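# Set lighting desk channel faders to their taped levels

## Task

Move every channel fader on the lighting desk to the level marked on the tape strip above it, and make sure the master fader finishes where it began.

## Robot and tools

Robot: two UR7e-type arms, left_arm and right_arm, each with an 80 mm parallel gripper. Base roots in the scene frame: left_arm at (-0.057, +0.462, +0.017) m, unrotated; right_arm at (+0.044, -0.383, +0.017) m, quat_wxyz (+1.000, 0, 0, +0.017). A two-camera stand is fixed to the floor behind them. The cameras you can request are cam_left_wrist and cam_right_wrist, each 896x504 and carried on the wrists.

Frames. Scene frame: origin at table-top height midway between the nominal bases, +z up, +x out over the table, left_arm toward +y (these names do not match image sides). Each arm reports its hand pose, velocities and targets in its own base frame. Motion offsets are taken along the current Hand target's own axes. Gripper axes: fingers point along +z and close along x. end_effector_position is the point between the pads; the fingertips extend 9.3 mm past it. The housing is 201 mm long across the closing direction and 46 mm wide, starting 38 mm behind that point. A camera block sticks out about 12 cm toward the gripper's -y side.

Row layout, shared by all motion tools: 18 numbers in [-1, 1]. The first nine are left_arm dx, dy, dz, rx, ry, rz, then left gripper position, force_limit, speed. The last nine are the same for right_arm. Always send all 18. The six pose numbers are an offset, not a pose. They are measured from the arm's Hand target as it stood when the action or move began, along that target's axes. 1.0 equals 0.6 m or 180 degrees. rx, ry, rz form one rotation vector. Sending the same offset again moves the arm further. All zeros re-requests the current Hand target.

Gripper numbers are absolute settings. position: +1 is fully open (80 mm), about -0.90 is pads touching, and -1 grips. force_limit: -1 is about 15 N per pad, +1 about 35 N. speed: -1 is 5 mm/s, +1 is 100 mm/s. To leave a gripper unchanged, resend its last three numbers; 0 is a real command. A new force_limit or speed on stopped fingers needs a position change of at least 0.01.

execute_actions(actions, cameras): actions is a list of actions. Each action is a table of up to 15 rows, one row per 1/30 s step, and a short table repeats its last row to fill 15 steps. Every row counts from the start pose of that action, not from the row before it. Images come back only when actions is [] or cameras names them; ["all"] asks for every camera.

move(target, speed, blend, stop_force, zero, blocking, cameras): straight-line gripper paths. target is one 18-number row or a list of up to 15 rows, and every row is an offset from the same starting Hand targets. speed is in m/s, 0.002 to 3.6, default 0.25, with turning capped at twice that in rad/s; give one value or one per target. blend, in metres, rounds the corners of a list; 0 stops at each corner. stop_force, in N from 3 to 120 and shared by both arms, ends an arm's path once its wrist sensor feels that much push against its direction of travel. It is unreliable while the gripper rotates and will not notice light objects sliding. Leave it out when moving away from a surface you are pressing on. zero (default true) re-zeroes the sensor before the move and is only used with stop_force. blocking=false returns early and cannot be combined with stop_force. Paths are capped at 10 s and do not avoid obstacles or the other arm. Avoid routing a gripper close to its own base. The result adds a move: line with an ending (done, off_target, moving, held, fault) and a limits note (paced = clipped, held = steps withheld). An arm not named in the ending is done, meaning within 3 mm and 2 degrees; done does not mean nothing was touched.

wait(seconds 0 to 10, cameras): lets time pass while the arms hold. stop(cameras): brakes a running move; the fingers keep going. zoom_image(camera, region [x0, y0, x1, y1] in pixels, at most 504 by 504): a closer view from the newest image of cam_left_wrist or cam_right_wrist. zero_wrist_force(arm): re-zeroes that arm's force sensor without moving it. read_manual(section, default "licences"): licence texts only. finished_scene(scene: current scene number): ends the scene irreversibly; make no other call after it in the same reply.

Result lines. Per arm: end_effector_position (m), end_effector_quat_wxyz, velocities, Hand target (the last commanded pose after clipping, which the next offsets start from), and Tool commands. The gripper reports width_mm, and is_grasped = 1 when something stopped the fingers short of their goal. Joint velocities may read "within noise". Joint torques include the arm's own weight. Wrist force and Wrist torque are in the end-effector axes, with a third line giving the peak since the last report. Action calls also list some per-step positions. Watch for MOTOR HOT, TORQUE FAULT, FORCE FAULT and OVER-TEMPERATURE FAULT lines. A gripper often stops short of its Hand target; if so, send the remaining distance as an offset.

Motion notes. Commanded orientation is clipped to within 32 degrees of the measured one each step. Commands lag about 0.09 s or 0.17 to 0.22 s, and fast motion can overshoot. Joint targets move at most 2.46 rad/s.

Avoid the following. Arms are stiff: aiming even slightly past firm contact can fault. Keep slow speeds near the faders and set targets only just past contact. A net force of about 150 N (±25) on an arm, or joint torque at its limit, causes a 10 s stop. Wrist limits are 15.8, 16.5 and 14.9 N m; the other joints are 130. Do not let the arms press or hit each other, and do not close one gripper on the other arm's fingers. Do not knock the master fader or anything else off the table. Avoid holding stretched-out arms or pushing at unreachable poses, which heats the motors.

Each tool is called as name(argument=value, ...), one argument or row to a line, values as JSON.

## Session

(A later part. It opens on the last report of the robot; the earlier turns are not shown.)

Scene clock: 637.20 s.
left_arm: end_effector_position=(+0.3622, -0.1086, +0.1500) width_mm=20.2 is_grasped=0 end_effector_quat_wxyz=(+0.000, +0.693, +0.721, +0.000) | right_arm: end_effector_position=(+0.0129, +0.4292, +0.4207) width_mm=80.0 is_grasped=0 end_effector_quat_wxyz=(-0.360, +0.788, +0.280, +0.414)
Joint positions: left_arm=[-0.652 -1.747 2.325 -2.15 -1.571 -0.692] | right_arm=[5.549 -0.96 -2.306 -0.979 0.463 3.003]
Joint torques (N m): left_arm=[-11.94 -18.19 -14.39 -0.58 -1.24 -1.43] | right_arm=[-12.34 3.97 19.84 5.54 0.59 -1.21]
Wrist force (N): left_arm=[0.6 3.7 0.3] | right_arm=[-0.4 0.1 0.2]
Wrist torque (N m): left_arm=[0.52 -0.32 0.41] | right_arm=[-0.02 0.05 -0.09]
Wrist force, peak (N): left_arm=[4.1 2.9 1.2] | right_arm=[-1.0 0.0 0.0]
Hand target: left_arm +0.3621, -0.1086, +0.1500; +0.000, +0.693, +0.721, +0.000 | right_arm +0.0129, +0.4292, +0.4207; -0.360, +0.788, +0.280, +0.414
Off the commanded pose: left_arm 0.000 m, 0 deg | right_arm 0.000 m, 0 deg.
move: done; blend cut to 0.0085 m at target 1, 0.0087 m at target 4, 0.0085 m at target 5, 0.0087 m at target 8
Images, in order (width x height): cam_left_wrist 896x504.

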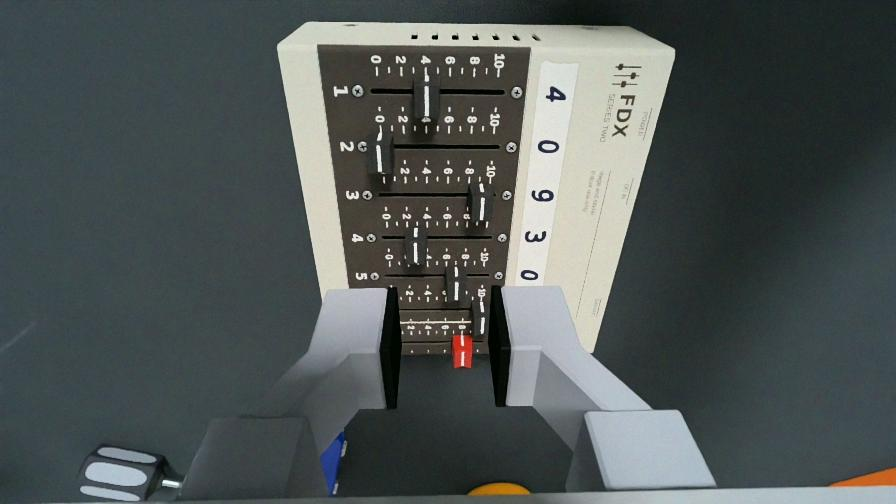

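wait(
  seconds=0,
)

move(
  target=[
    [0.0149,0.1088,0.1333,0,0,0,-0.425,-1,1,0,0,0,0,0,0,1,1,1],
    [0.0149,0.1088,0.1617,0,0,0,-0.425,-1,1,0,0,0,0,0,0,1,1,1],
    [-0.0457,0.1088,0.1617,0,0,0,-0.425,-1,1,0,0,0,0,0,0,1,1,1],
    [-0.0407,0.1088,0.1333,0,0,0,-0.425,-1,1,0,0,0,0,0,0,1,1,1],
    [0.0374,0.1455,0.1333,0,0,0,-0.425,-1,1,0,0,0,0,0,0,1,1,1],
    [0.0374,0.1455,0.1617,0,0,0,-0.425,-1,1,0,0,0,0,0,0,1,1,1],
    [0.0061,0.1455,0.1617,0,0,0,-0.425,-1,1,0,0,0,0,0,0,1,1,1],
    [0.0111,0.1455,0.1333,0,0,0,-0.425,-1,1,0,0,0,0,0,0,1,1,1],
    [0,0,0,0,0,0,1,-1,1,0,0,0,0,0,0,1,1,1],
  ],
  speed=[0.25,0.15,0.1,0.15,0.25,0.15,0.1,0.15,0.25],
  blend=[0.01,0.004,0,0.01,0.01,0.004,0,0.01,0],
  cameras=["cam_left_wrist"],
)

zoom_image(
  camera="cam_left_wrist",
  region=[350, 60, 540, 210],
)

zoom_image(
  camera="cam_left_wrist",
  region=[350, 220, 540, 370],
)

Scene clock: 677.67 s.
left_arm: end_effector_position=(+0.3621, -0.1086, +0.1500) width_mm=20.2 is_grasped=0 end_effector_quat_wxyz=(+0.000, +0.693, +0.721, +0.000) | right_arm: end_effector_position=(+0.0129, +0.4292, +0.4207) width_mm=80.0 is_grasped=0 end_effector_quat_wxyz=(-0.360, +0.788, +0.280, +0.414)
Joint positions: left_arm=[-0.652 -1.747 2.325 -2.15 -1.571 -0.692] | right_arm=[5.549 -0.96 -2.306 -0.979 0.463 3.003]
Joint torques (N m): left_arm=[-11.4 -20.12 -10.49 -0.2 -1.97 -1.86] | right_arm=[-12.77 2.59 19.03 5.32 0.61 -1.25]
Wrist force (N): left_arm=[0.2 3.5 0.3] | right_arm=[-0.8 0.0 0.1]
Wrist torque (N m): left_arm=[0.51 -0.27 0.41] | right_arm=[-0.04 0.09 -0.09]
Wrist force, peak (N): left_arm=[0.2 3.8 0.4] | right_arm=[-0.9 0.1 0.1]
Hand target: left_arm +0.3621, -0.1086, +0.1500; +0.000, +0.693, +0.721, +0.000 | right_arm +0.0129, +0.4292, +0.4207; -0.360, +0.788, +0.280, +0.414
Tool commands: left_gripper/position=-0.425 left_gripper/force_limit=-1.0 left_gripper/speed=+1.0 right_gripper/position=+1.0 right_gripper/force_limit=+1.0 right_gripper/speed=+1.0
Off the commanded pose: left_arm 0.000 m, 0 deg | right_arm 0.000 m, 0 deg.

Scene clock: 681.73 s.
left_arm: end_effector_position=(+0.3621, -0.1086, +0.1500) width_mm=80.0 is_grasped=0 end_effector_quat_wxyz=(+0.000, +0.693, +0.721, +0.000) | right_arm: end_effector_position=(+0.0129, +0.4292, +0.4207) width_mm=80.0 is_grasped=0 end_effector_quat_wxyz=(-0.360, +0.788, +0.280, +0.414)
Joint positions: left_arm=[-0.652 -1.747 2.325 -2.15 -1.571 -0.692] | right_arm=[5.549 -0.96 -2.306 -0.979 0.463 3.003]
Joint torques (N m): left_arm=[-10.51 -20.47 -30.91 -0.11 0.92 -1.78] | right_arm=[-13.19 2.58 20.49 5.43 0.3 -1.02]
Wrist force (N): left_arm=[0.3 3.5 0.3] | right_arm=[-0.5 0.0 0.2]
Wrist torque (N m): left_arm=[0.51 -0.28 0.52] | right_arm=[-0.04 0.05 -0.09]
Wrist force, peak (N): left_arm=[5.0 6.3 -1.1] | right_arm=[-0.9 0.1 0.0]
Hand target: left_arm +0.3621, -0.1086, +0.1500; +0.000, +0.693, +0.721, +0.000 | right_arm +0.0129, +0.4292, +0.4207; -0.360, +0.788, +0.280, +0.414
Off the commanded pose: left_arm 0.000 m, 0 deg | right_arm 0.000 m, 0 deg.
move: done; blend cut to 0.0085 m at target 1, 0.0087 m at target 4, 0.0085 m at target 5, 0.0087 m at target 8
Images, in order (width x height): cam_left_wrist 896x504.

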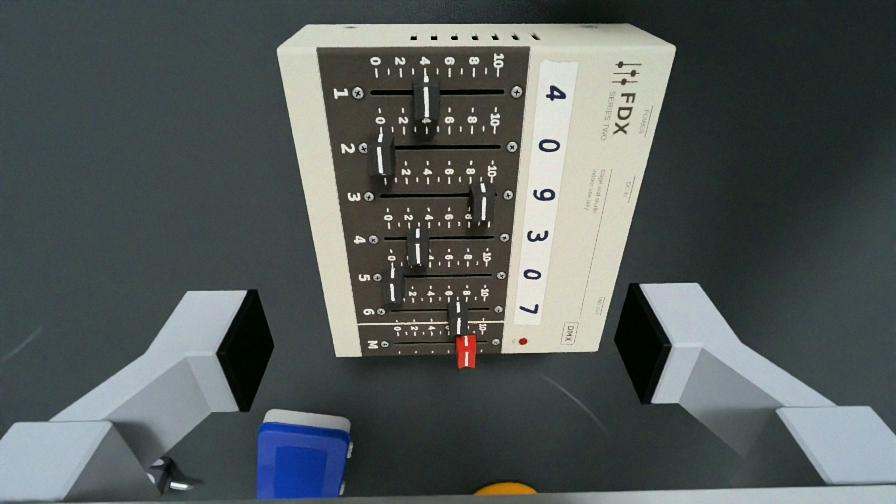

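Scaled by 2.653 from the camera's 896x504 image, which has a finer 1280x720 frame.

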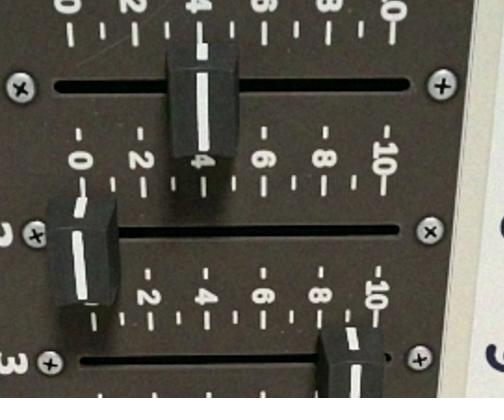

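Scaled by 2.653 from the camera's 896x504 image, which has a finer 1280x720 frame.

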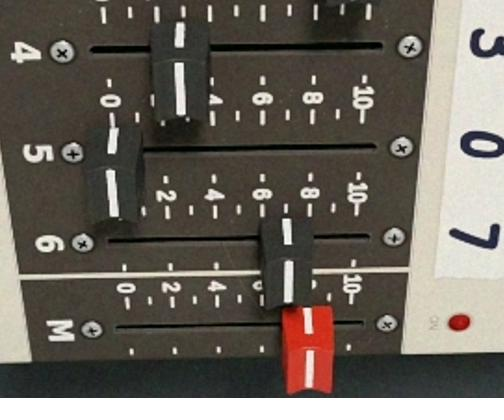

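move(
  target=[0,0.0722,0.13,0,0,0,-0.46,-1,1,0,0,0,0,0,0,1,1,1],
  speed=0.2,
  cameras=["cam_left_wrist"],
)

zoom_image(
  camera="cam_left_wrist",
  region=[310, 40, 600, 140],
)

zoom_image(
  camera="cam_left_wrist",
  region=[310, 140, 600, 290],
)

Scene clock: 773.43 s.
left_arm: end_effector_position=(+0.4055, -0.1069, +0.0721) width_mm=18.7 is_grasped=0 end_effector_quat_wxyz=(+0.000, +0.693, +0.721, +0.000) | right_arm: end_effector_position=(+0.0129, +0.4292, +0.4207) width_mm=80.0 is_grasped=0 end_effector_quat_wxyz=(-0.360, +0.788, +0.280, +0.414)
Joint positions: left_arm=[-0.581 -1.473 2.332 -2.43 -1.571 -0.621] | right_arm=[5.549 -0.96 -2.306 -0.979 0.463 3.003]
Joint torques (N m): left_arm=[-9.67 -13.23 -7.35 -4.33 -1.65 -0.61] | right_arm=[-12.86 1.81 21.29 5.27 0.3 -1.07]
Wrist force (N): left_arm=[0.7 3.5 0.1] | right_arm=[-0.7 0.1 -0.2]
Wrist torque (N m): left_arm=[0.48 -0.34 0.41] | right_arm=[-0.02 0.09 -0.09]
Wrist force, peak (N): left_arm=[0.4 4.9 2.5] | right_arm=[-0.9 -0.2 0.3]
Hand target: left_arm +0.4055, -0.1070, +0.0720; +0.000, +0.693, +0.721, +0.000 | right_arm +0.0129, +0.4292, +0.4207; -0.360, +0.788, +0.280, +0.414
Off the commanded pose: left_arm 0.000 m, 0 deg | right_arm 0.000 m, 0 deg.
move: done
Images, in order (width x height): cam_left_wrist 896x504.

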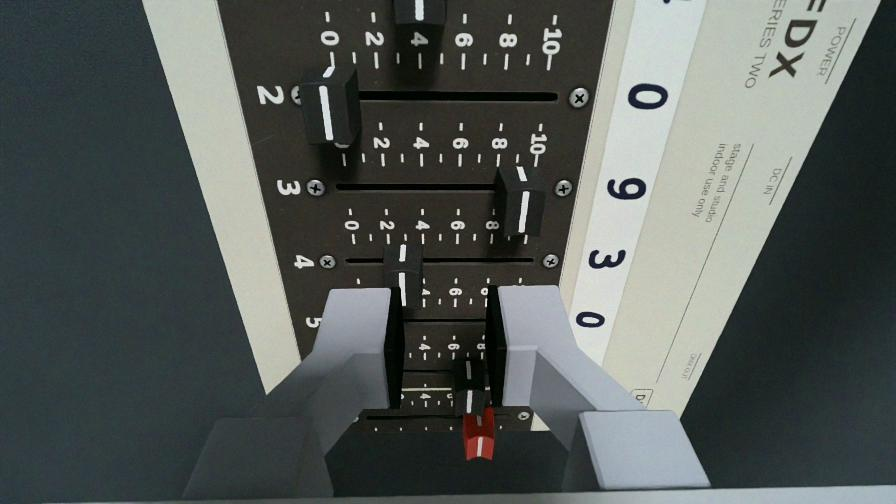

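Scaled by 1.738 from the camera's 896x504 image, which has a finer 1280x720 frame.

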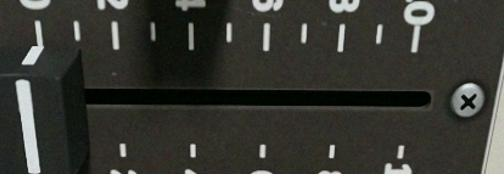

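Scaled by 1.738 from the camera's 896x504 image, which has a finer 1280x720 frame.

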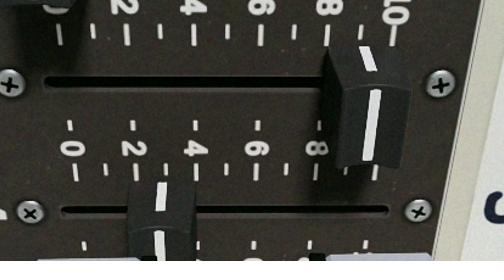

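execute_actions(
  actions=[],
)

Scene clock: 890.50 s.
left_arm: end_effector_position=(+0.4055, -0.1070, +0.0720) width_mm=18.7 is_grasped=0 end_effector_quat_wxyz=(+0.000, +0.693, +0.721, +0.000) | right_arm: end_effector_position=(+0.0129, +0.4292, +0.4207) width_mm=80.0 is_grasped=0 end_effector_quat_wxyz=(-0.360, +0.788, +0.280, +0.414)
Joint positions: left_arm=[-0.581 -1.473 2.332 -2.43 -1.571 -0.621] | right_arm=[5.549 -0.96 -2.306 -0.979 0.463 3.003]
Joint velocities: within noise
Joint torques (N m): left_arm=[-12.24 -12.24 -7.07 -4.36 -1.07 1.34] | right_arm=[-13.35 2.12 21.22 5.3 0.43 -1.14]
Wrist force (N): left_arm=[0.6 3.5 0.4] | right_arm=[-0.7 -0.3 0.0]
Wrist torque (N m): left_arm=[0.49 -0.34 0.42] | right_arm=[-0.06 0.08 -0.09]
Wrist force, peak (N): left_arm=[0.6 3.9 0.6] | right_arm=[-1.0 0.1 0.1]
Hand target: left_arm +0.4055, -0.1070, +0.0720; +0.000, +0.693, +0.721, +0.000 | right_arm +0.0129, +0.4292, +0.4207; -0.360, +0.788, +0.280, +0.414
Tool commands: left_gripper/position=-0.46 left_gripper/force_limit=-1.0 left_gripper/speed=+1.0 right_gripper/position=+1.0 right_gripper/force_limit=+1.0 right_gripper/speed=+1.0
Off the commanded pose: left_arm 0.000 m, 0 deg | right_arm 0.000 m, 0 deg.

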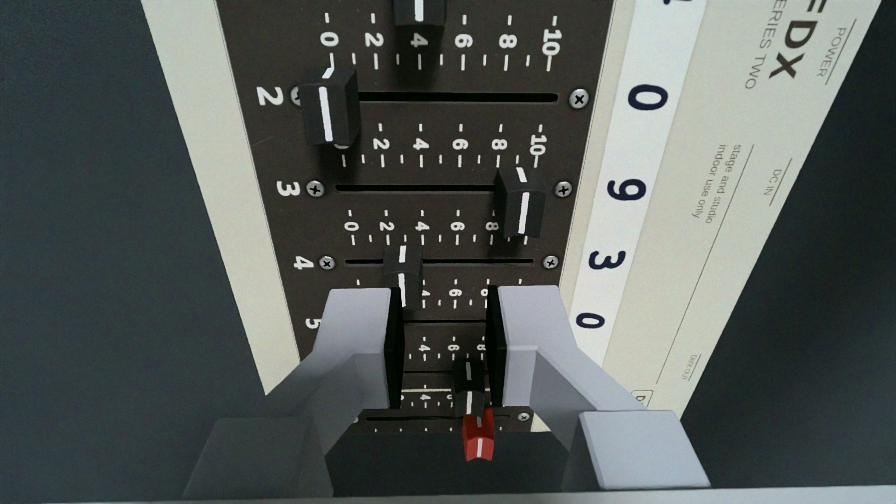

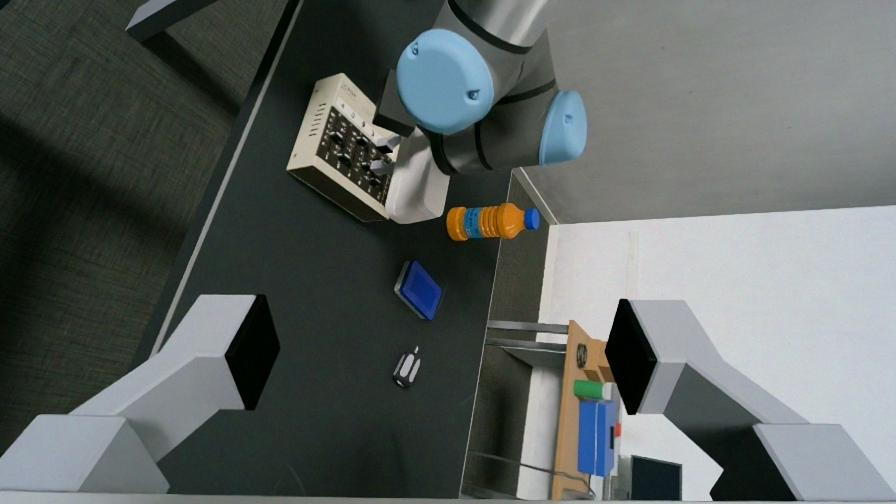

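move(
  target=[
    [0,0,-0.2967,0,0,0,-0.46,-1,1,0,0,0,0,0,0,1,1,1],
    [0.8142,0.4425,-0.461,-0.3797,-0.0352,-0.3404,-0.46,-1,1,0,0,0,0,0,0,1,1,1],
  ],
  speed=[0.25,0.25],
  blend=[0.03,0],
  cameras=["all"],
)

Scene clock: 906.10 s.
left_arm: end_effector_position=(+0.6511, +0.3919, +0.3485) width_mm=18.7 is_grasped=0 end_effector_quat_wxyz=(+0.406, +0.136, +0.833, +0.351) | right_arm: end_effector_position=(+0.0129, +0.4292, +0.4207) width_mm=80.0 is_grasped=0 end_effector_quat_wxyz=(-0.360, +0.788, +0.280, +0.414)
Joint positions: left_arm=[0.3 -1.164 1.706 -3.233 -1.344 -0.805] | right_arm=[5.549 -0.96 -2.306 -0.979 0.463 3.003]
Joint torques (N m): left_arm=[-7.82 -30.56 -28.14 -3.48 -0.94 -0.7] | right_arm=[-12.16 0.84 22.18 5.56 0.59 -1.2]
Wrist force (N): left_arm=[-0.2 -0.1 0.1] | right_arm=[-0.4 0.0 0.0]
Wrist torque (N m): left_arm=[-0.01 0.02 0.04] | right_arm=[-0.03 0.05 -0.09]
Wrist force, peak (N): left_arm=[0.6 3.4 3.3] | right_arm=[-0.9 -0.5 0.2]
Hand target: left_arm +0.6512, +0.3919, +0.3485; +0.406, +0.136, +0.833, +0.351 | right_arm +0.0129, +0.4292, +0.4207; -0.360, +0.788, +0.280, +0.414
Off the commanded pose: left_arm 0.000 m, 0 deg | right_arm 0.000 m, 0 deg.
move: done

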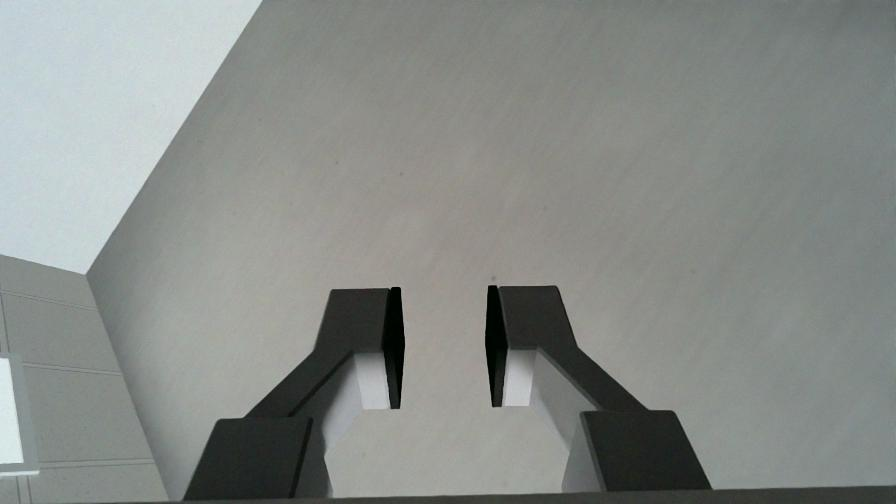

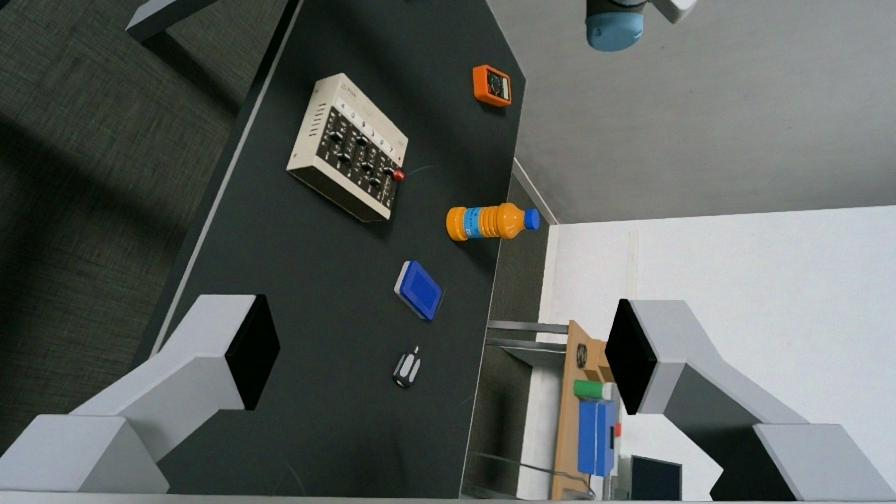

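move(
  target=[0,0,0,0,0,0,-0.46,-1,1,-0.1610,-0.1308,0.3931,-0.1185,0.0465,0.0553,1,1,1],
  speed=0.2,
  cameras=["cam_right_wrist"],
)

Scene clock: 927.63 s.
left_arm: end_effector_position=(+0.6512, +0.3919, +0.3485) width_mm=18.7 is_grasped=0 end_effector_quat_wxyz=(+0.406, +0.136, +0.833, +0.351) | right_arm: end_effector_position=(+0.0127, +0.6496, +0.2707) width_mm=80.0 is_grasped=0 end_effector_quat_wxyz=(-0.262, +0.830, +0.103, +0.482)
Joint positions: left_arm=[0.3 -1.164 1.705 -3.233 -1.344 -0.805] | right_arm=[5.227 -1.874 -1.909 -0.688 0.423 3.254]
Joint torques (N m): left_arm=[-11.09 -31.53 -32.83 -4.24 1.95 -1.67] | right_arm=[8.13 28.98 30.69 4.21 0.95 1.39]
Wrist force (N): left_arm=[0.0 0.1 0.1] | right_arm=[-0.6 -0.2 0.1]
Wrist torque (N m): left_arm=[0.01 0.01 0.04] | right_arm=[-0.02 0.07 -0.09]
Wrist force, peak (N): left_arm=[-0.4 0.1 0.1] | right_arm=[-2.1 -1.7 1.8]
Hand target: left_arm +0.6512, +0.3919, +0.3485; +0.406, +0.136, +0.833, +0.351 | right_arm +0.0126, +0.6497, +0.2707; -0.262, +0.830, +0.103, +0.482
Off the commanded pose: left_arm 0.000 m, 0 deg | right_arm 0.000 m, 0 deg.
move: done
Images, in order (width x height): cam_right_wrist 896x504.

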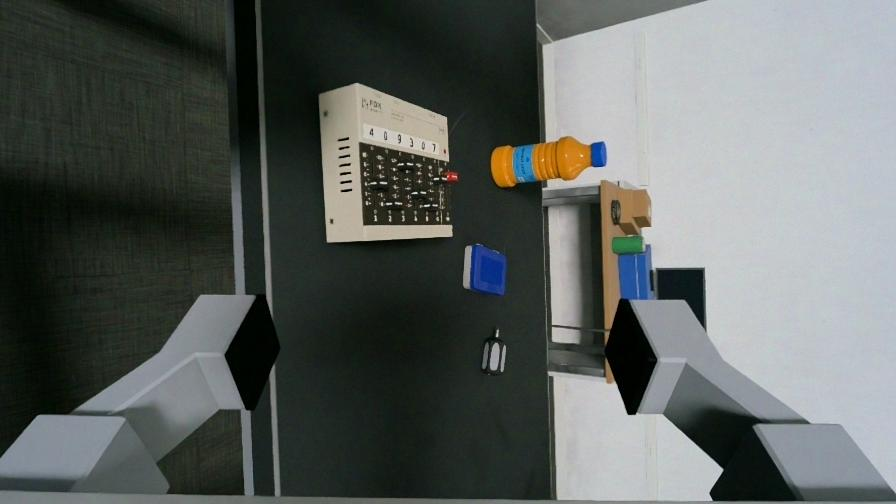

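move(
  target=[0,0,0,0,0,0,-0.46,-1,1,0.1207,0.0875,0.3977,0.1121,-0.3789,-0.3703,1,1,1],
  speed=0.3,
  cameras=["cam_right_wrist"],
)

Scene clock: 1021.27 s.
left_arm: end_effector_position=(+0.6512, +0.3919, +0.3485) width_mm=18.7 is_grasped=0 end_effector_quat_wxyz=(+0.406, +0.136, +0.833, +0.351) | right_arm: end_effector_position=(+0.2501, +0.7271, +0.2198) width_mm=80.0 is_grasped=0 end_effector_quat_wxyz=(+0.000, +0.707, +0.707, +0.000)
Joint positions: left_arm=[0.3 -1.164 1.705 -3.233 -1.344 -0.805] | right_arm=[4.555 -2.257 -1.026 -1.43 1.572 1.413]
Joint torques (N m): left_arm=[-11.2 -30.78 -31.59 -4.37 1.87 -1.7] | right_arm=[10.41 50.53 33.38 -0.05 -1.81 -1.1]
Wrist force (N): left_arm=[0.0 0.0 0.0] | right_arm=[1.2 -1.0 3.5]
Wrist torque (N m): left_arm=[0.00 0.00 0.05] | right_arm=[-0.11 -0.28 -0.06]
Wrist force, peak (N): left_arm=[-0.6 0.1 0.1] | right_arm=[1.7 0.0 4.2]
Hand target: left_arm +0.6512, +0.3919, +0.3485; +0.406, +0.136, +0.833, +0.351 | right_arm +0.2500, +0.7271, +0.2197; +0.000, +0.707, +0.707, +0.000
Off the commanded pose: left_arm 0.000 m, 0 deg | right_arm 0.000 m, 0 deg.
move: done
Images, in order (width x height): cam_right_wrist 896x504.

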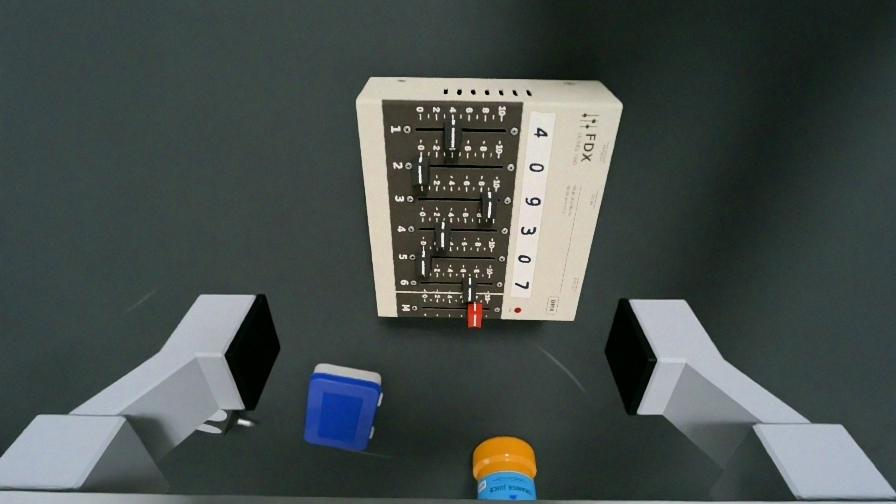

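zoom_image(
  camera="cam_right_wrist",
  region=[360, 90, 560, 210],
)

zoom_image(
  camera="cam_right_wrist",
  region=[360, 210, 560, 330],
)

Scaled by 2.520 from the camera's 896x504 image, which has a finer 1280x720 frame.

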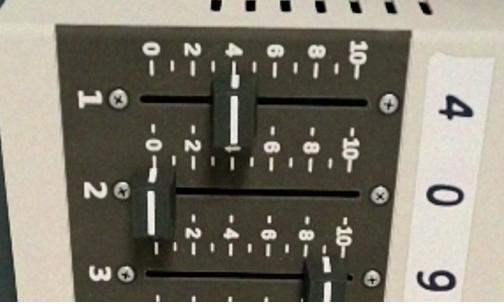

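Scaled by 2.520 from the camera's 896x504 image, which has a finer 1280x720 frame.

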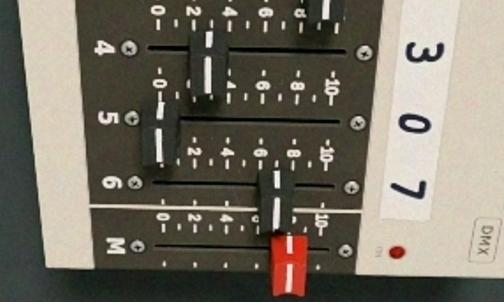

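move(
  target=[0,0,0,0,0,0,-0.46,-1,1,0.005,0.066,0.1167,0,0,0,1,-1,1],
  speed=0.2,
  cameras=["cam_right_wrist"],
)

zoom_image(
  camera="cam_right_wrist",
  region=[340, 60, 540, 220],
)

zoom_image(
  camera="cam_right_wrist",
  region=[340, 200, 540, 360],
)

Scene clock: 1077.63 s.
left_arm: end_effector_position=(+0.6512, +0.3919, +0.3485) width_mm=18.7 is_grasped=0 end_effector_quat_wxyz=(+0.406, +0.136, +0.833, +0.351) | right_arm: end_effector_position=(+0.2896, +0.7300, +0.1498) width_mm=80.0 is_grasped=0 end_effector_quat_wxyz=(+0.000, +0.707, +0.707, +0.000)
Joint positions: left_arm=[0.3 -1.164 1.705 -3.233 -1.344 -0.805] | right_arm=[4.505 -2.34 -1.064 -1.309 1.572 1.363]
Joint torques (N m): left_arm=[-12.22 -31.73 -31.7 -4.3 1.88 -1.84] | right_arm=[7.37 54.15 30.03 2.41 -0.5 0.6]
Wrist force (N): left_arm=[0.0 0.2 0.0] | right_arm=[1.1 -1.5 3.6]
Wrist torque (N m): left_arm=[0.03 0.01 0.04] | right_arm=[-0.18 -0.27 -0.02]
Wrist force, peak (N): left_arm=[-0.4 -0.1 0.1] | right_arm=[0.9 0.3 5.9]
Hand target: left_arm +0.6512, +0.3919, +0.3485; +0.406, +0.136, +0.833, +0.351 | right_arm +0.2896, +0.7301, +0.1497; +0.000, +0.707, +0.707, +0.000
Off the commanded pose: left_arm 0.000 m, 0 deg | right_arm 0.000 m, 0 deg.
move: done
Images, in order (width x height): cam_right_wrist 896x504.

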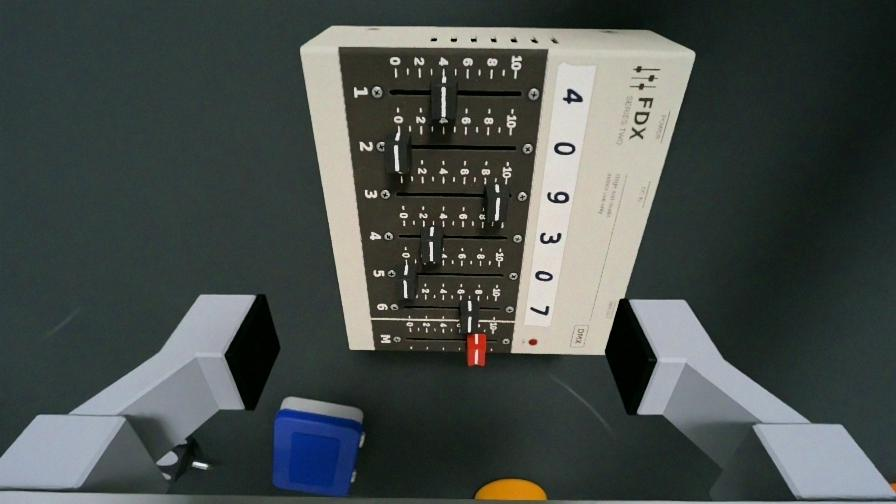

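Scaled by 2.520 from the camera's 896x504 image, which has a finer 1280x720 frame.

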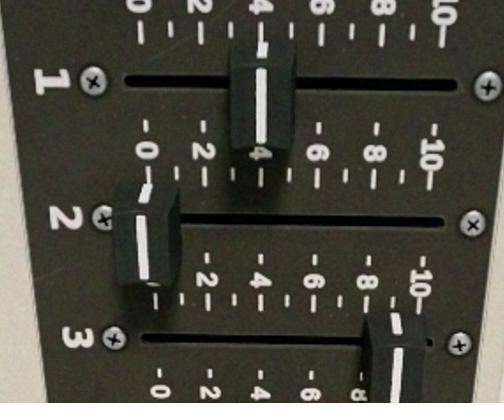

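Scaled by 2.520 from the camera's 896x504 image, which has a finer 1280x720 frame.

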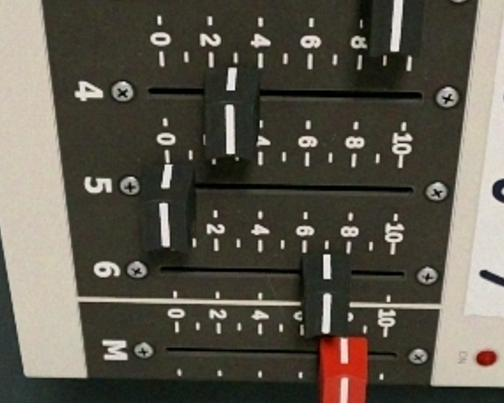

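move(
  target=[0,0,0,0,0,0,-0.46,-1,1,0,0.11,0,0,0,0,1,-1,1],
  speed=0.2,
  cameras=["cam_right_wrist"],
)

zoom_image(
  camera="cam_right_wrist",
  region=[340, 60, 540, 220],
)

Scene clock: 1089.10 s.
left_arm: end_effector_position=(+0.6512, +0.3919, +0.3485) width_mm=18.7 is_grasped=0 end_effector_quat_wxyz=(+0.406, +0.136, +0.833, +0.351) | right_arm: end_effector_position=(+0.3555, +0.7301, +0.1496) width_mm=80.0 is_grasped=0 end_effector_quat_wxyz=(+0.000, +0.707, +0.707, +0.000)
Joint positions: left_arm=[0.3 -1.164 1.705 -3.233 -1.344 -0.805] | right_arm=[4.424 -2.414 -0.931 -1.368 1.572 1.282]
Joint torques (N m): left_arm=[-10.71 -31.48 -32.05 -4.26 1.79 -1.68] | right_arm=[0.64 62.95 29.42 5.59 2.25 -0.29]
Wrist force (N): left_arm=[0.0 -0.1 -0.1] | right_arm=[1.2 -1.1 3.2]
Wrist torque (N m): left_arm=[0.00 0.01 0.05] | right_arm=[-0.12 -0.27 -0.03]
Wrist force, peak (N): left_arm=[-0.3 0.0 0.3] | right_arm=[1.5 -4.0 3.4]
Hand target: left_arm +0.6512, +0.3919, +0.3485; +0.406, +0.136, +0.833, +0.351 | right_arm +0.3556, +0.7301, +0.1496; +0.000, +0.707, +0.707, +0.000
Off the commanded pose: left_arm 0.000 m, 0 deg | right_arm 0.000 m, 0 deg.
move: done
Images, in order (width x height): cam_right_wrist 896x504.

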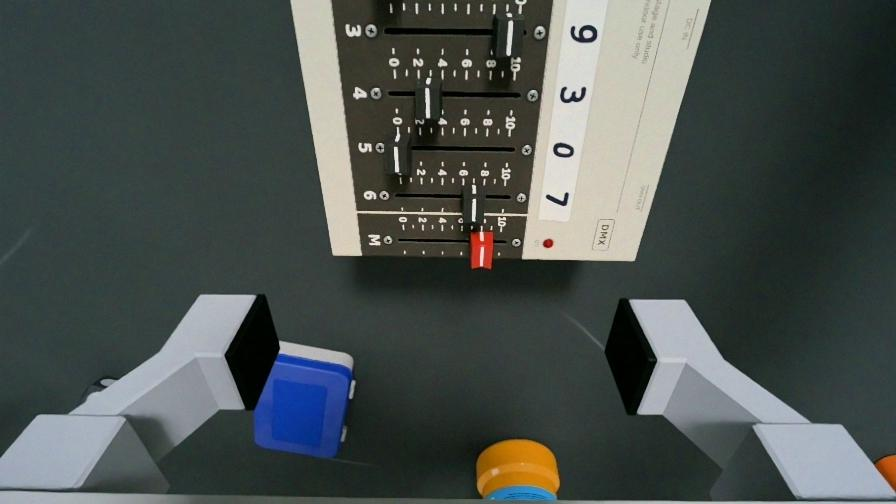

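Scaled by 2.520 from the camera's 896x504 image, which has a finer 1280x720 frame.

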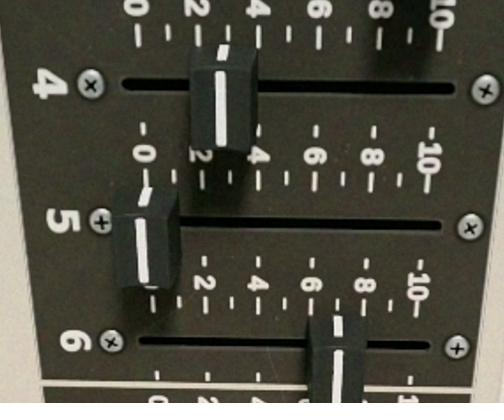

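move(
  target=[0,0,0,0,0,0,-0.46,-1,1,0.0067,-0.0358,0.116,0,0,0.0019,-0.46,-1,1],
  speed=0.15,
  cameras=["cam_right_wrist"],
)

zoom_image(
  camera="cam_right_wrist",
  region=[300, 40, 600, 290],
)

Scene clock: 1124.80 s.
left_arm: end_effector_position=(+0.6512, +0.3919, +0.3485) width_mm=18.7 is_grasped=0 end_effector_quat_wxyz=(+0.406, +0.136, +0.833, +0.351) | right_arm: end_effector_position=(+0.3339, +0.7342, +0.0801) width_mm=18.7 is_grasped=0 end_effector_quat_wxyz=(+0.000, +0.709, +0.705, +0.000)
Joint positions: left_arm=[0.3 -1.164 1.705 -3.233 -1.344 -0.805] | right_arm=[4.451 -2.452 -1.043 -1.217 1.572 1.315]
Joint torques (N m): left_arm=[-11.68 -31.63 -31.2 -4.2 1.86 -1.72] | right_arm=[-13.97 67.03 26.14 2.24 -1.36 -1.09]
Wrist force (N): left_arm=[-0.1 0.0 -0.1] | right_arm=[1.4 -1.6 3.3]
Wrist torque (N m): left_arm=[0.00 0.02 0.04] | right_arm=[-0.15 -0.31 -0.15]
Wrist force, peak (N): left_arm=[0.1 0.0 0.4] | right_arm=[1.4 -2.2 5.3]
Hand target: left_arm +0.6512, +0.3919, +0.3485; +0.406, +0.136, +0.833, +0.351 | right_arm +0.3340, +0.7342, +0.0800; +0.000, +0.709, +0.705, +0.000
Off the commanded pose: left_arm 0.000 m, 0 deg | right_arm 0.000 m, 0 deg.
move: done
Images, in order (width x height): cam_right_wrist 896x504.

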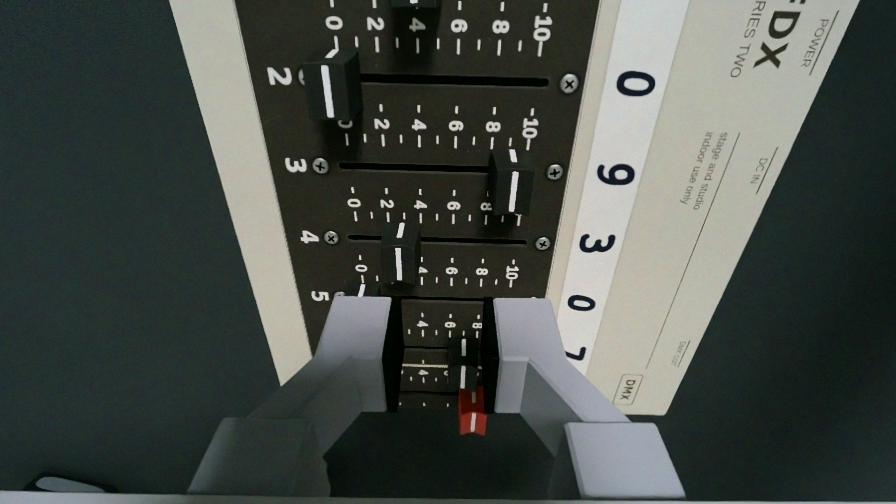

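Scaled by 1.680 from the camera's 896x504 image, which has a finer 1280x720 frame.

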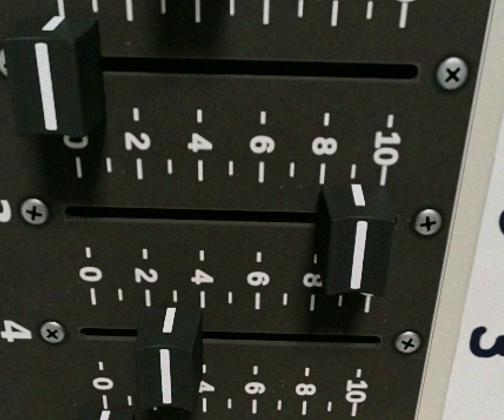

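move(
  target=[0,0,0,0,0,0,-0.46,-1,1,-0.00467,0,0.0068,0,0,0,-0.46,-1,1],
  speed=0.1,
  cameras=["cam_right_wrist"],
)

zoom_image(
  camera="cam_right_wrist",
  region=[300, 40, 600, 290],
)

zoom_image(
  camera="cam_right_wrist",
  region=[340, 220, 540, 420],
)

Scene clock: 1172.87 s.
left_arm: end_effector_position=(+0.6512, +0.3919, +0.3485) width_mm=18.7 is_grasped=0 end_effector_quat_wxyz=(+0.406, +0.136, +0.833, +0.351) | right_arm: end_effector_position=(+0.3340, +0.7313, +0.0759) width_mm=18.7 is_grasped=0 end_effector_quat_wxyz=(+0.000, +0.709, +0.705, +0.000)
Joint positions: left_arm=[0.3 -1.164 1.705 -3.233 -1.344 -0.805] | right_arm=[4.45 -2.45 -1.06 -1.203 1.572 1.314]
Joint torques (N m): left_arm=[-10.99 -31.57 -31.46 -4.29 1.79 -1.83] | right_arm=[-12.19 68.93 31.06 2.45 -1.95 -0.86]
Wrist force (N): left_arm=[-0.2 0.0 0.1] | right_arm=[1.0 -1.3 3.1]
Wrist torque (N m): left_arm=[-0.01 0.02 0.05] | right_arm=[-0.12 -0.25 -0.15]
Wrist force, peak (N): left_arm=[-0.4 0.2 0.1] | right_arm=[1.4 -1.6 3.4]
Hand target: left_arm +0.6512, +0.3919, +0.3485; +0.406, +0.136, +0.833, +0.351 | right_arm +0.3340, +0.7314, +0.0760; +0.000, +0.709, +0.705, +0.000
Off the commanded pose: left_arm 0.000 m, 0 deg | right_arm 0.000 m, 0 deg.
move: done
Images, in order (width x height): cam_right_wrist 896x504.

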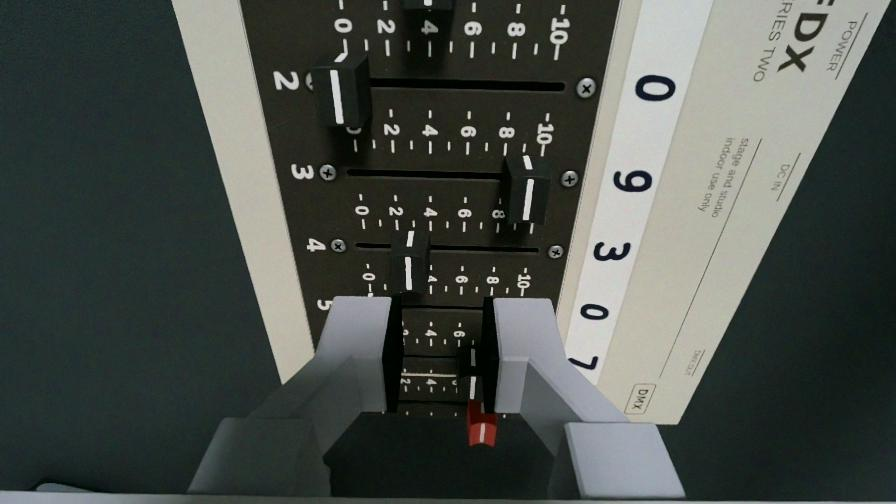

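Scaled by 1.680 from the camera's 896x504 image, which has a finer 1280x720 frame.

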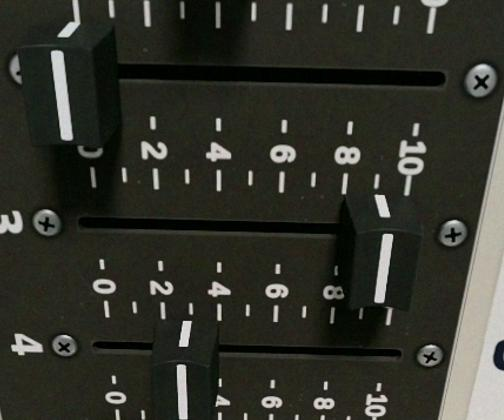

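Scaled by 2.520 from the camera's 896x504 image, which has a finer 1280x720 frame.

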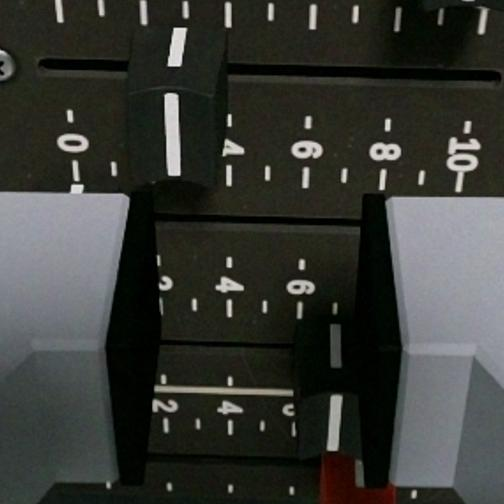

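move(
  target=[
    [0,0,0,0,0,0,-0.46,-1,1,-0.0156,0,0,0,0,0,-0.46,-1,1],
    [0,0,0,0,0,0,-0.46,-1,1,-0.0156,0,0.0317,0,0,0,-0.46,-1,1],
    [0,0,0,0,0,0,-0.46,-1,1,0.0075,0,0.0317,0,0,0,-0.46,-1,1],
    [0,0,0,0,0,0,-0.46,-1,1,0.0025,0,0,0,0,0,-0.46,-1,1],
    [0,0,0,0,0,0,-0.46,-1,1,0,0,0,0,0,0,-0.46,-1,1],
  ],
  speed=[0.2,0.12,0.08,0.15,0.15],
  blend=[0.01,0.004,0,0.01,0],
  cameras=["cam_right_wrist"],
)

zoom_image(
  camera="cam_right_wrist",
  region=[300, 40, 600, 290],
)

Scene clock: 1183.73 s.
left_arm: end_effector_position=(+0.6512, +0.3919, +0.3485) width_mm=18.7 is_grasped=0 end_effector_quat_wxyz=(+0.406, +0.136, +0.833, +0.351) | right_arm: end_effector_position=(+0.3340, +0.7313, +0.0758) width_mm=18.7 is_grasped=0 end_effector_quat_wxyz=(+0.000, +0.709, +0.705, +0.000)
Joint positions: left_arm=[0.3 -1.164 1.705 -3.233 -1.344 -0.805] | right_arm=[4.45 -2.45 -1.06 -1.203 1.572 1.314]
Joint torques (N m): left_arm=[-11.07 -31.69 -31.74 -4.16 1.68 -1.67] | right_arm=[-10.21 65.54 32.74 1.95 -0.81 0.73]
Wrist force (N): left_arm=[-0.1 -0.1 -0.1] | right_arm=[1.2 -1.3 3.5]
Wrist torque (N m): left_arm=[-0.01 0.01 0.04] | right_arm=[-0.12 -0.27 -0.15]
Wrist force, peak (N): left_arm=[-0.5 0.1 0.0] | right_arm=[0.1 -1.1 5.4]
Hand target: left_arm +0.6512, +0.3919, +0.3485; +0.406, +0.136, +0.833, +0.351 | right_arm +0.3340, +0.7314, +0.0760; +0.000, +0.709, +0.705, +0.000
Off the commanded pose: left_arm 0.000 m, 0 deg | right_arm 0.000 m, 0 deg.
move: done; blend cut to 0.0047 m at target 1, 0.0008 m at target 4
Images, in order (width x height): cam_right_wrist 896x504.

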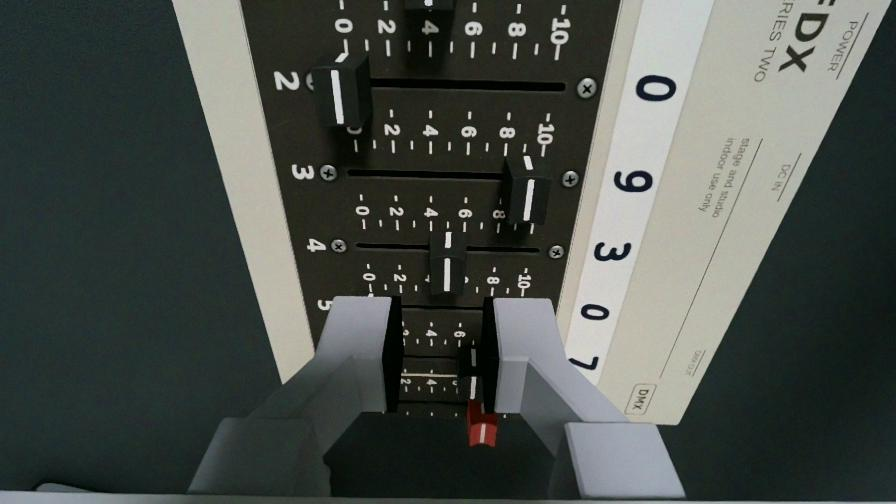

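Scaled by 1.680 from the camera's 896x504 image, which has a finer 1280x720 frame.

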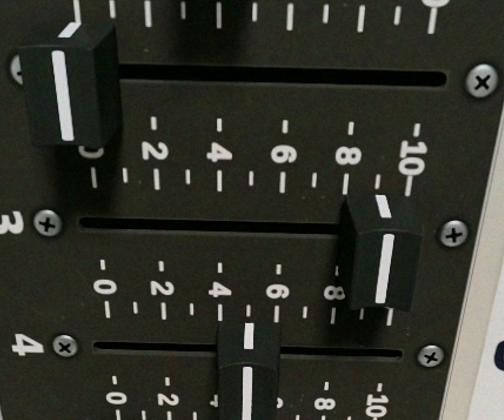

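move(
  target=[
    [0,0,0,0,0,0,-0.46,-1,1,-0.0075,-0.11,0,0,0,0,-0.46,-1,1],
    [0,0,0,0,0,0,-0.46,-1,1,-0.0075,-0.11,0.0317,0,0,0,-0.46,-1,1],
    [0,0,0,0,0,0,-0.46,-1,1,0.015,-0.11,0.0317,0,0,0,-0.46,-1,1],
    [0,0,0,0,0,0,-0.46,-1,1,0.01,-0.11,0,0,0,0,-0.46,-1,1],
    [0,0,0,0,0,0,-0.46,-1,1,0.015,0.0733,0,0,0,0,-0.46,-1,1],
    [0,0,0,0,0,0,-0.46,-1,1,0.015,0.0733,0.0317,0,0,0,-0.46,-1,1],
    [0,0,0,0,0,0,-0.46,-1,1,-0.0075,0.0733,0.0317,0,0,0,-0.46,-1,1],
    [0,0,0,0,0,0,-0.46,-1,1,-0.0025,0.0733,0,0,0,0,-0.46,-1,1],
    [0,0,0,0,0,0,-0.46,-1,1,0,-0.0733,-0.13,0,0,0,-0.46,-1,1],
  ],
  speed=[0.25,0.15,0.1,0.15,0.25,0.15,0.1,0.15,0.25],
  blend=[0.01,0.004,0,0.01,0.01,0.004,0,0.01,0],
  cameras=["cam_right_wrist"],
)

zoom_image(
  camera="cam_right_wrist",
  region=[340, 60, 540, 220],
)

zoom_image(
  camera="cam_right_wrist",
  region=[340, 200, 540, 360],
)

Scene clock: 1204.57 s.
left_arm: end_effector_position=(+0.6512, +0.3919, +0.3485) width_mm=18.7 is_grasped=0 end_effector_quat_wxyz=(+0.406, +0.136, +0.833, +0.351) | right_arm: end_effector_position=(+0.2901, +0.7316, +0.1538) width_mm=18.7 is_grasped=0 end_effector_quat_wxyz=(+0.000, +0.709, +0.705, +0.000)
Joint positions: left_arm=[0.3 -1.164 1.705 -3.233 -1.344 -0.805] | right_arm=[4.505 -2.341 -1.05 -1.321 1.572 1.369]
Joint torques (N m): left_arm=[-10.9 -32.25 -31.12 -4.13 1.76 -1.75] | right_arm=[-0.49 68.88 33.94 4.39 -2 1.18]
Wrist force (N): left_arm=[-0.2 0.0 0.0] | right_arm=[0.8 -1.7 3.4]
Wrist torque (N m): left_arm=[-0.01 0.02 0.05] | right_arm=[-0.19 -0.24 -0.12]
Wrist force, peak (N): left_arm=[-0.4 0.2 0.0] | right_arm=[2.7 -2.2 5.5]
Hand target: left_arm +0.6512, +0.3919, +0.3485; +0.406, +0.136, +0.833, +0.351 | right_arm +0.2901, +0.7316, +0.1540; +0.000, +0.709, +0.705, +0.000
Off the commanded pose: left_arm 0.000 m, 0 deg | right_arm 0.000 m, 0 deg.
move: done; blend cut to 0.0095 m at target 1, 0.0096 m at target 4, 0.0095 m at target 5, 0.0096 m at target 8
Images, in order (width x height): cam_right_wrist 896x504.

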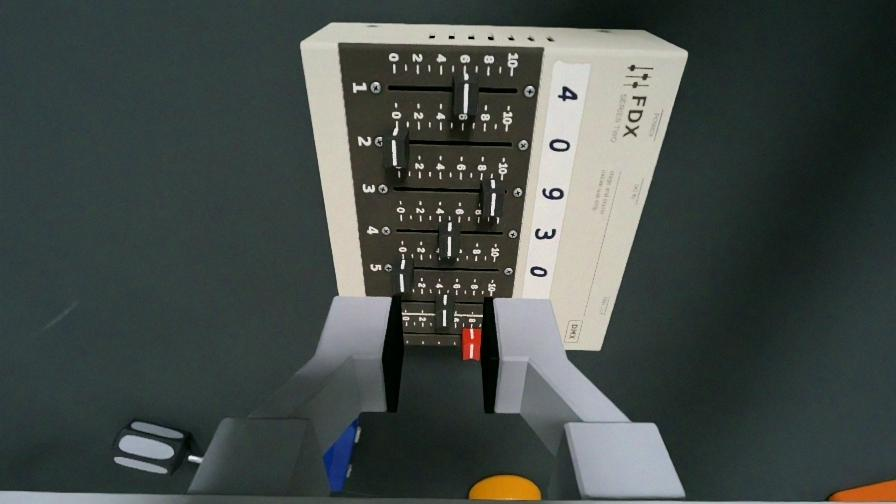

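Scaled by 2.520 from the camera's 896x504 image, which has a finer 1280x720 frame.

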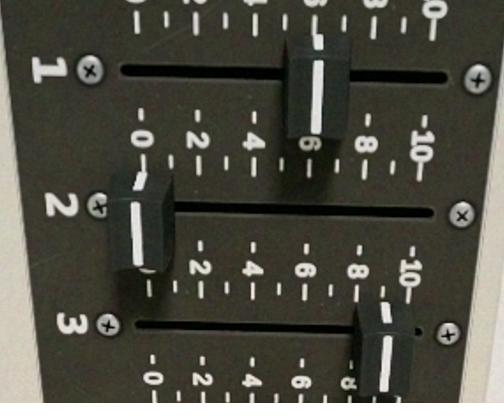

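Scaled by 2.520 from the camera's 896x504 image, which has a finer 1280x720 frame.

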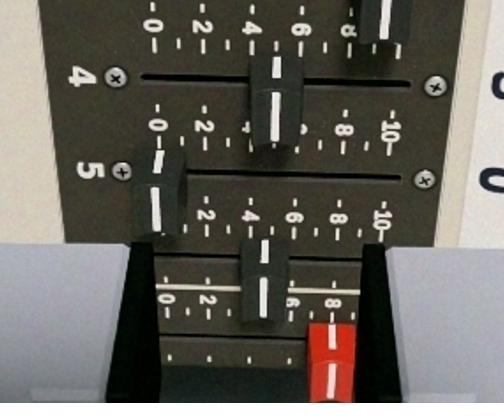

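zoom_image(
  camera="cam_right_wrist",
  region=[380, 240, 500, 330],
)

zoom_image(
  camera="cam_right_wrist",
  region=[380, 50, 540, 130],
)

zoom_image(
  camera="cam_right_wrist",
  region=[370, 190, 520, 270],
)

Scaled by 4.200 from the camera's 896x504 image, which has a finer 1280x720 frame.

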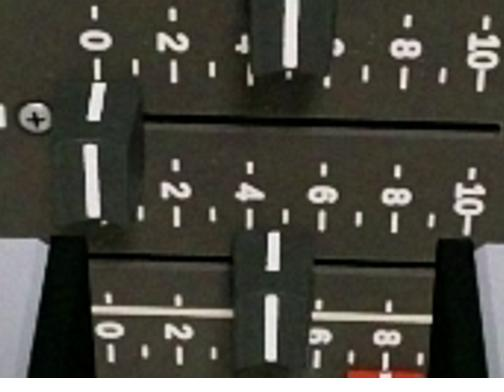

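Scaled by 3.150 from the camera's 896x504 image, which has a finer 1280x720 frame.

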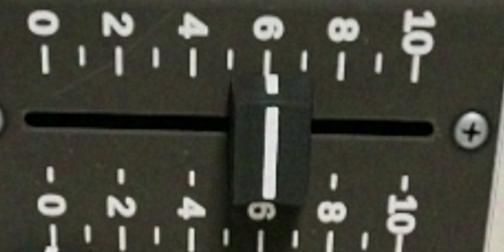

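Scaled by 3.360 from the camera's 896x504 image, which has a finer 1280x720 frame.

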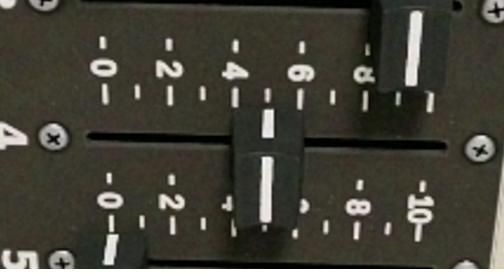

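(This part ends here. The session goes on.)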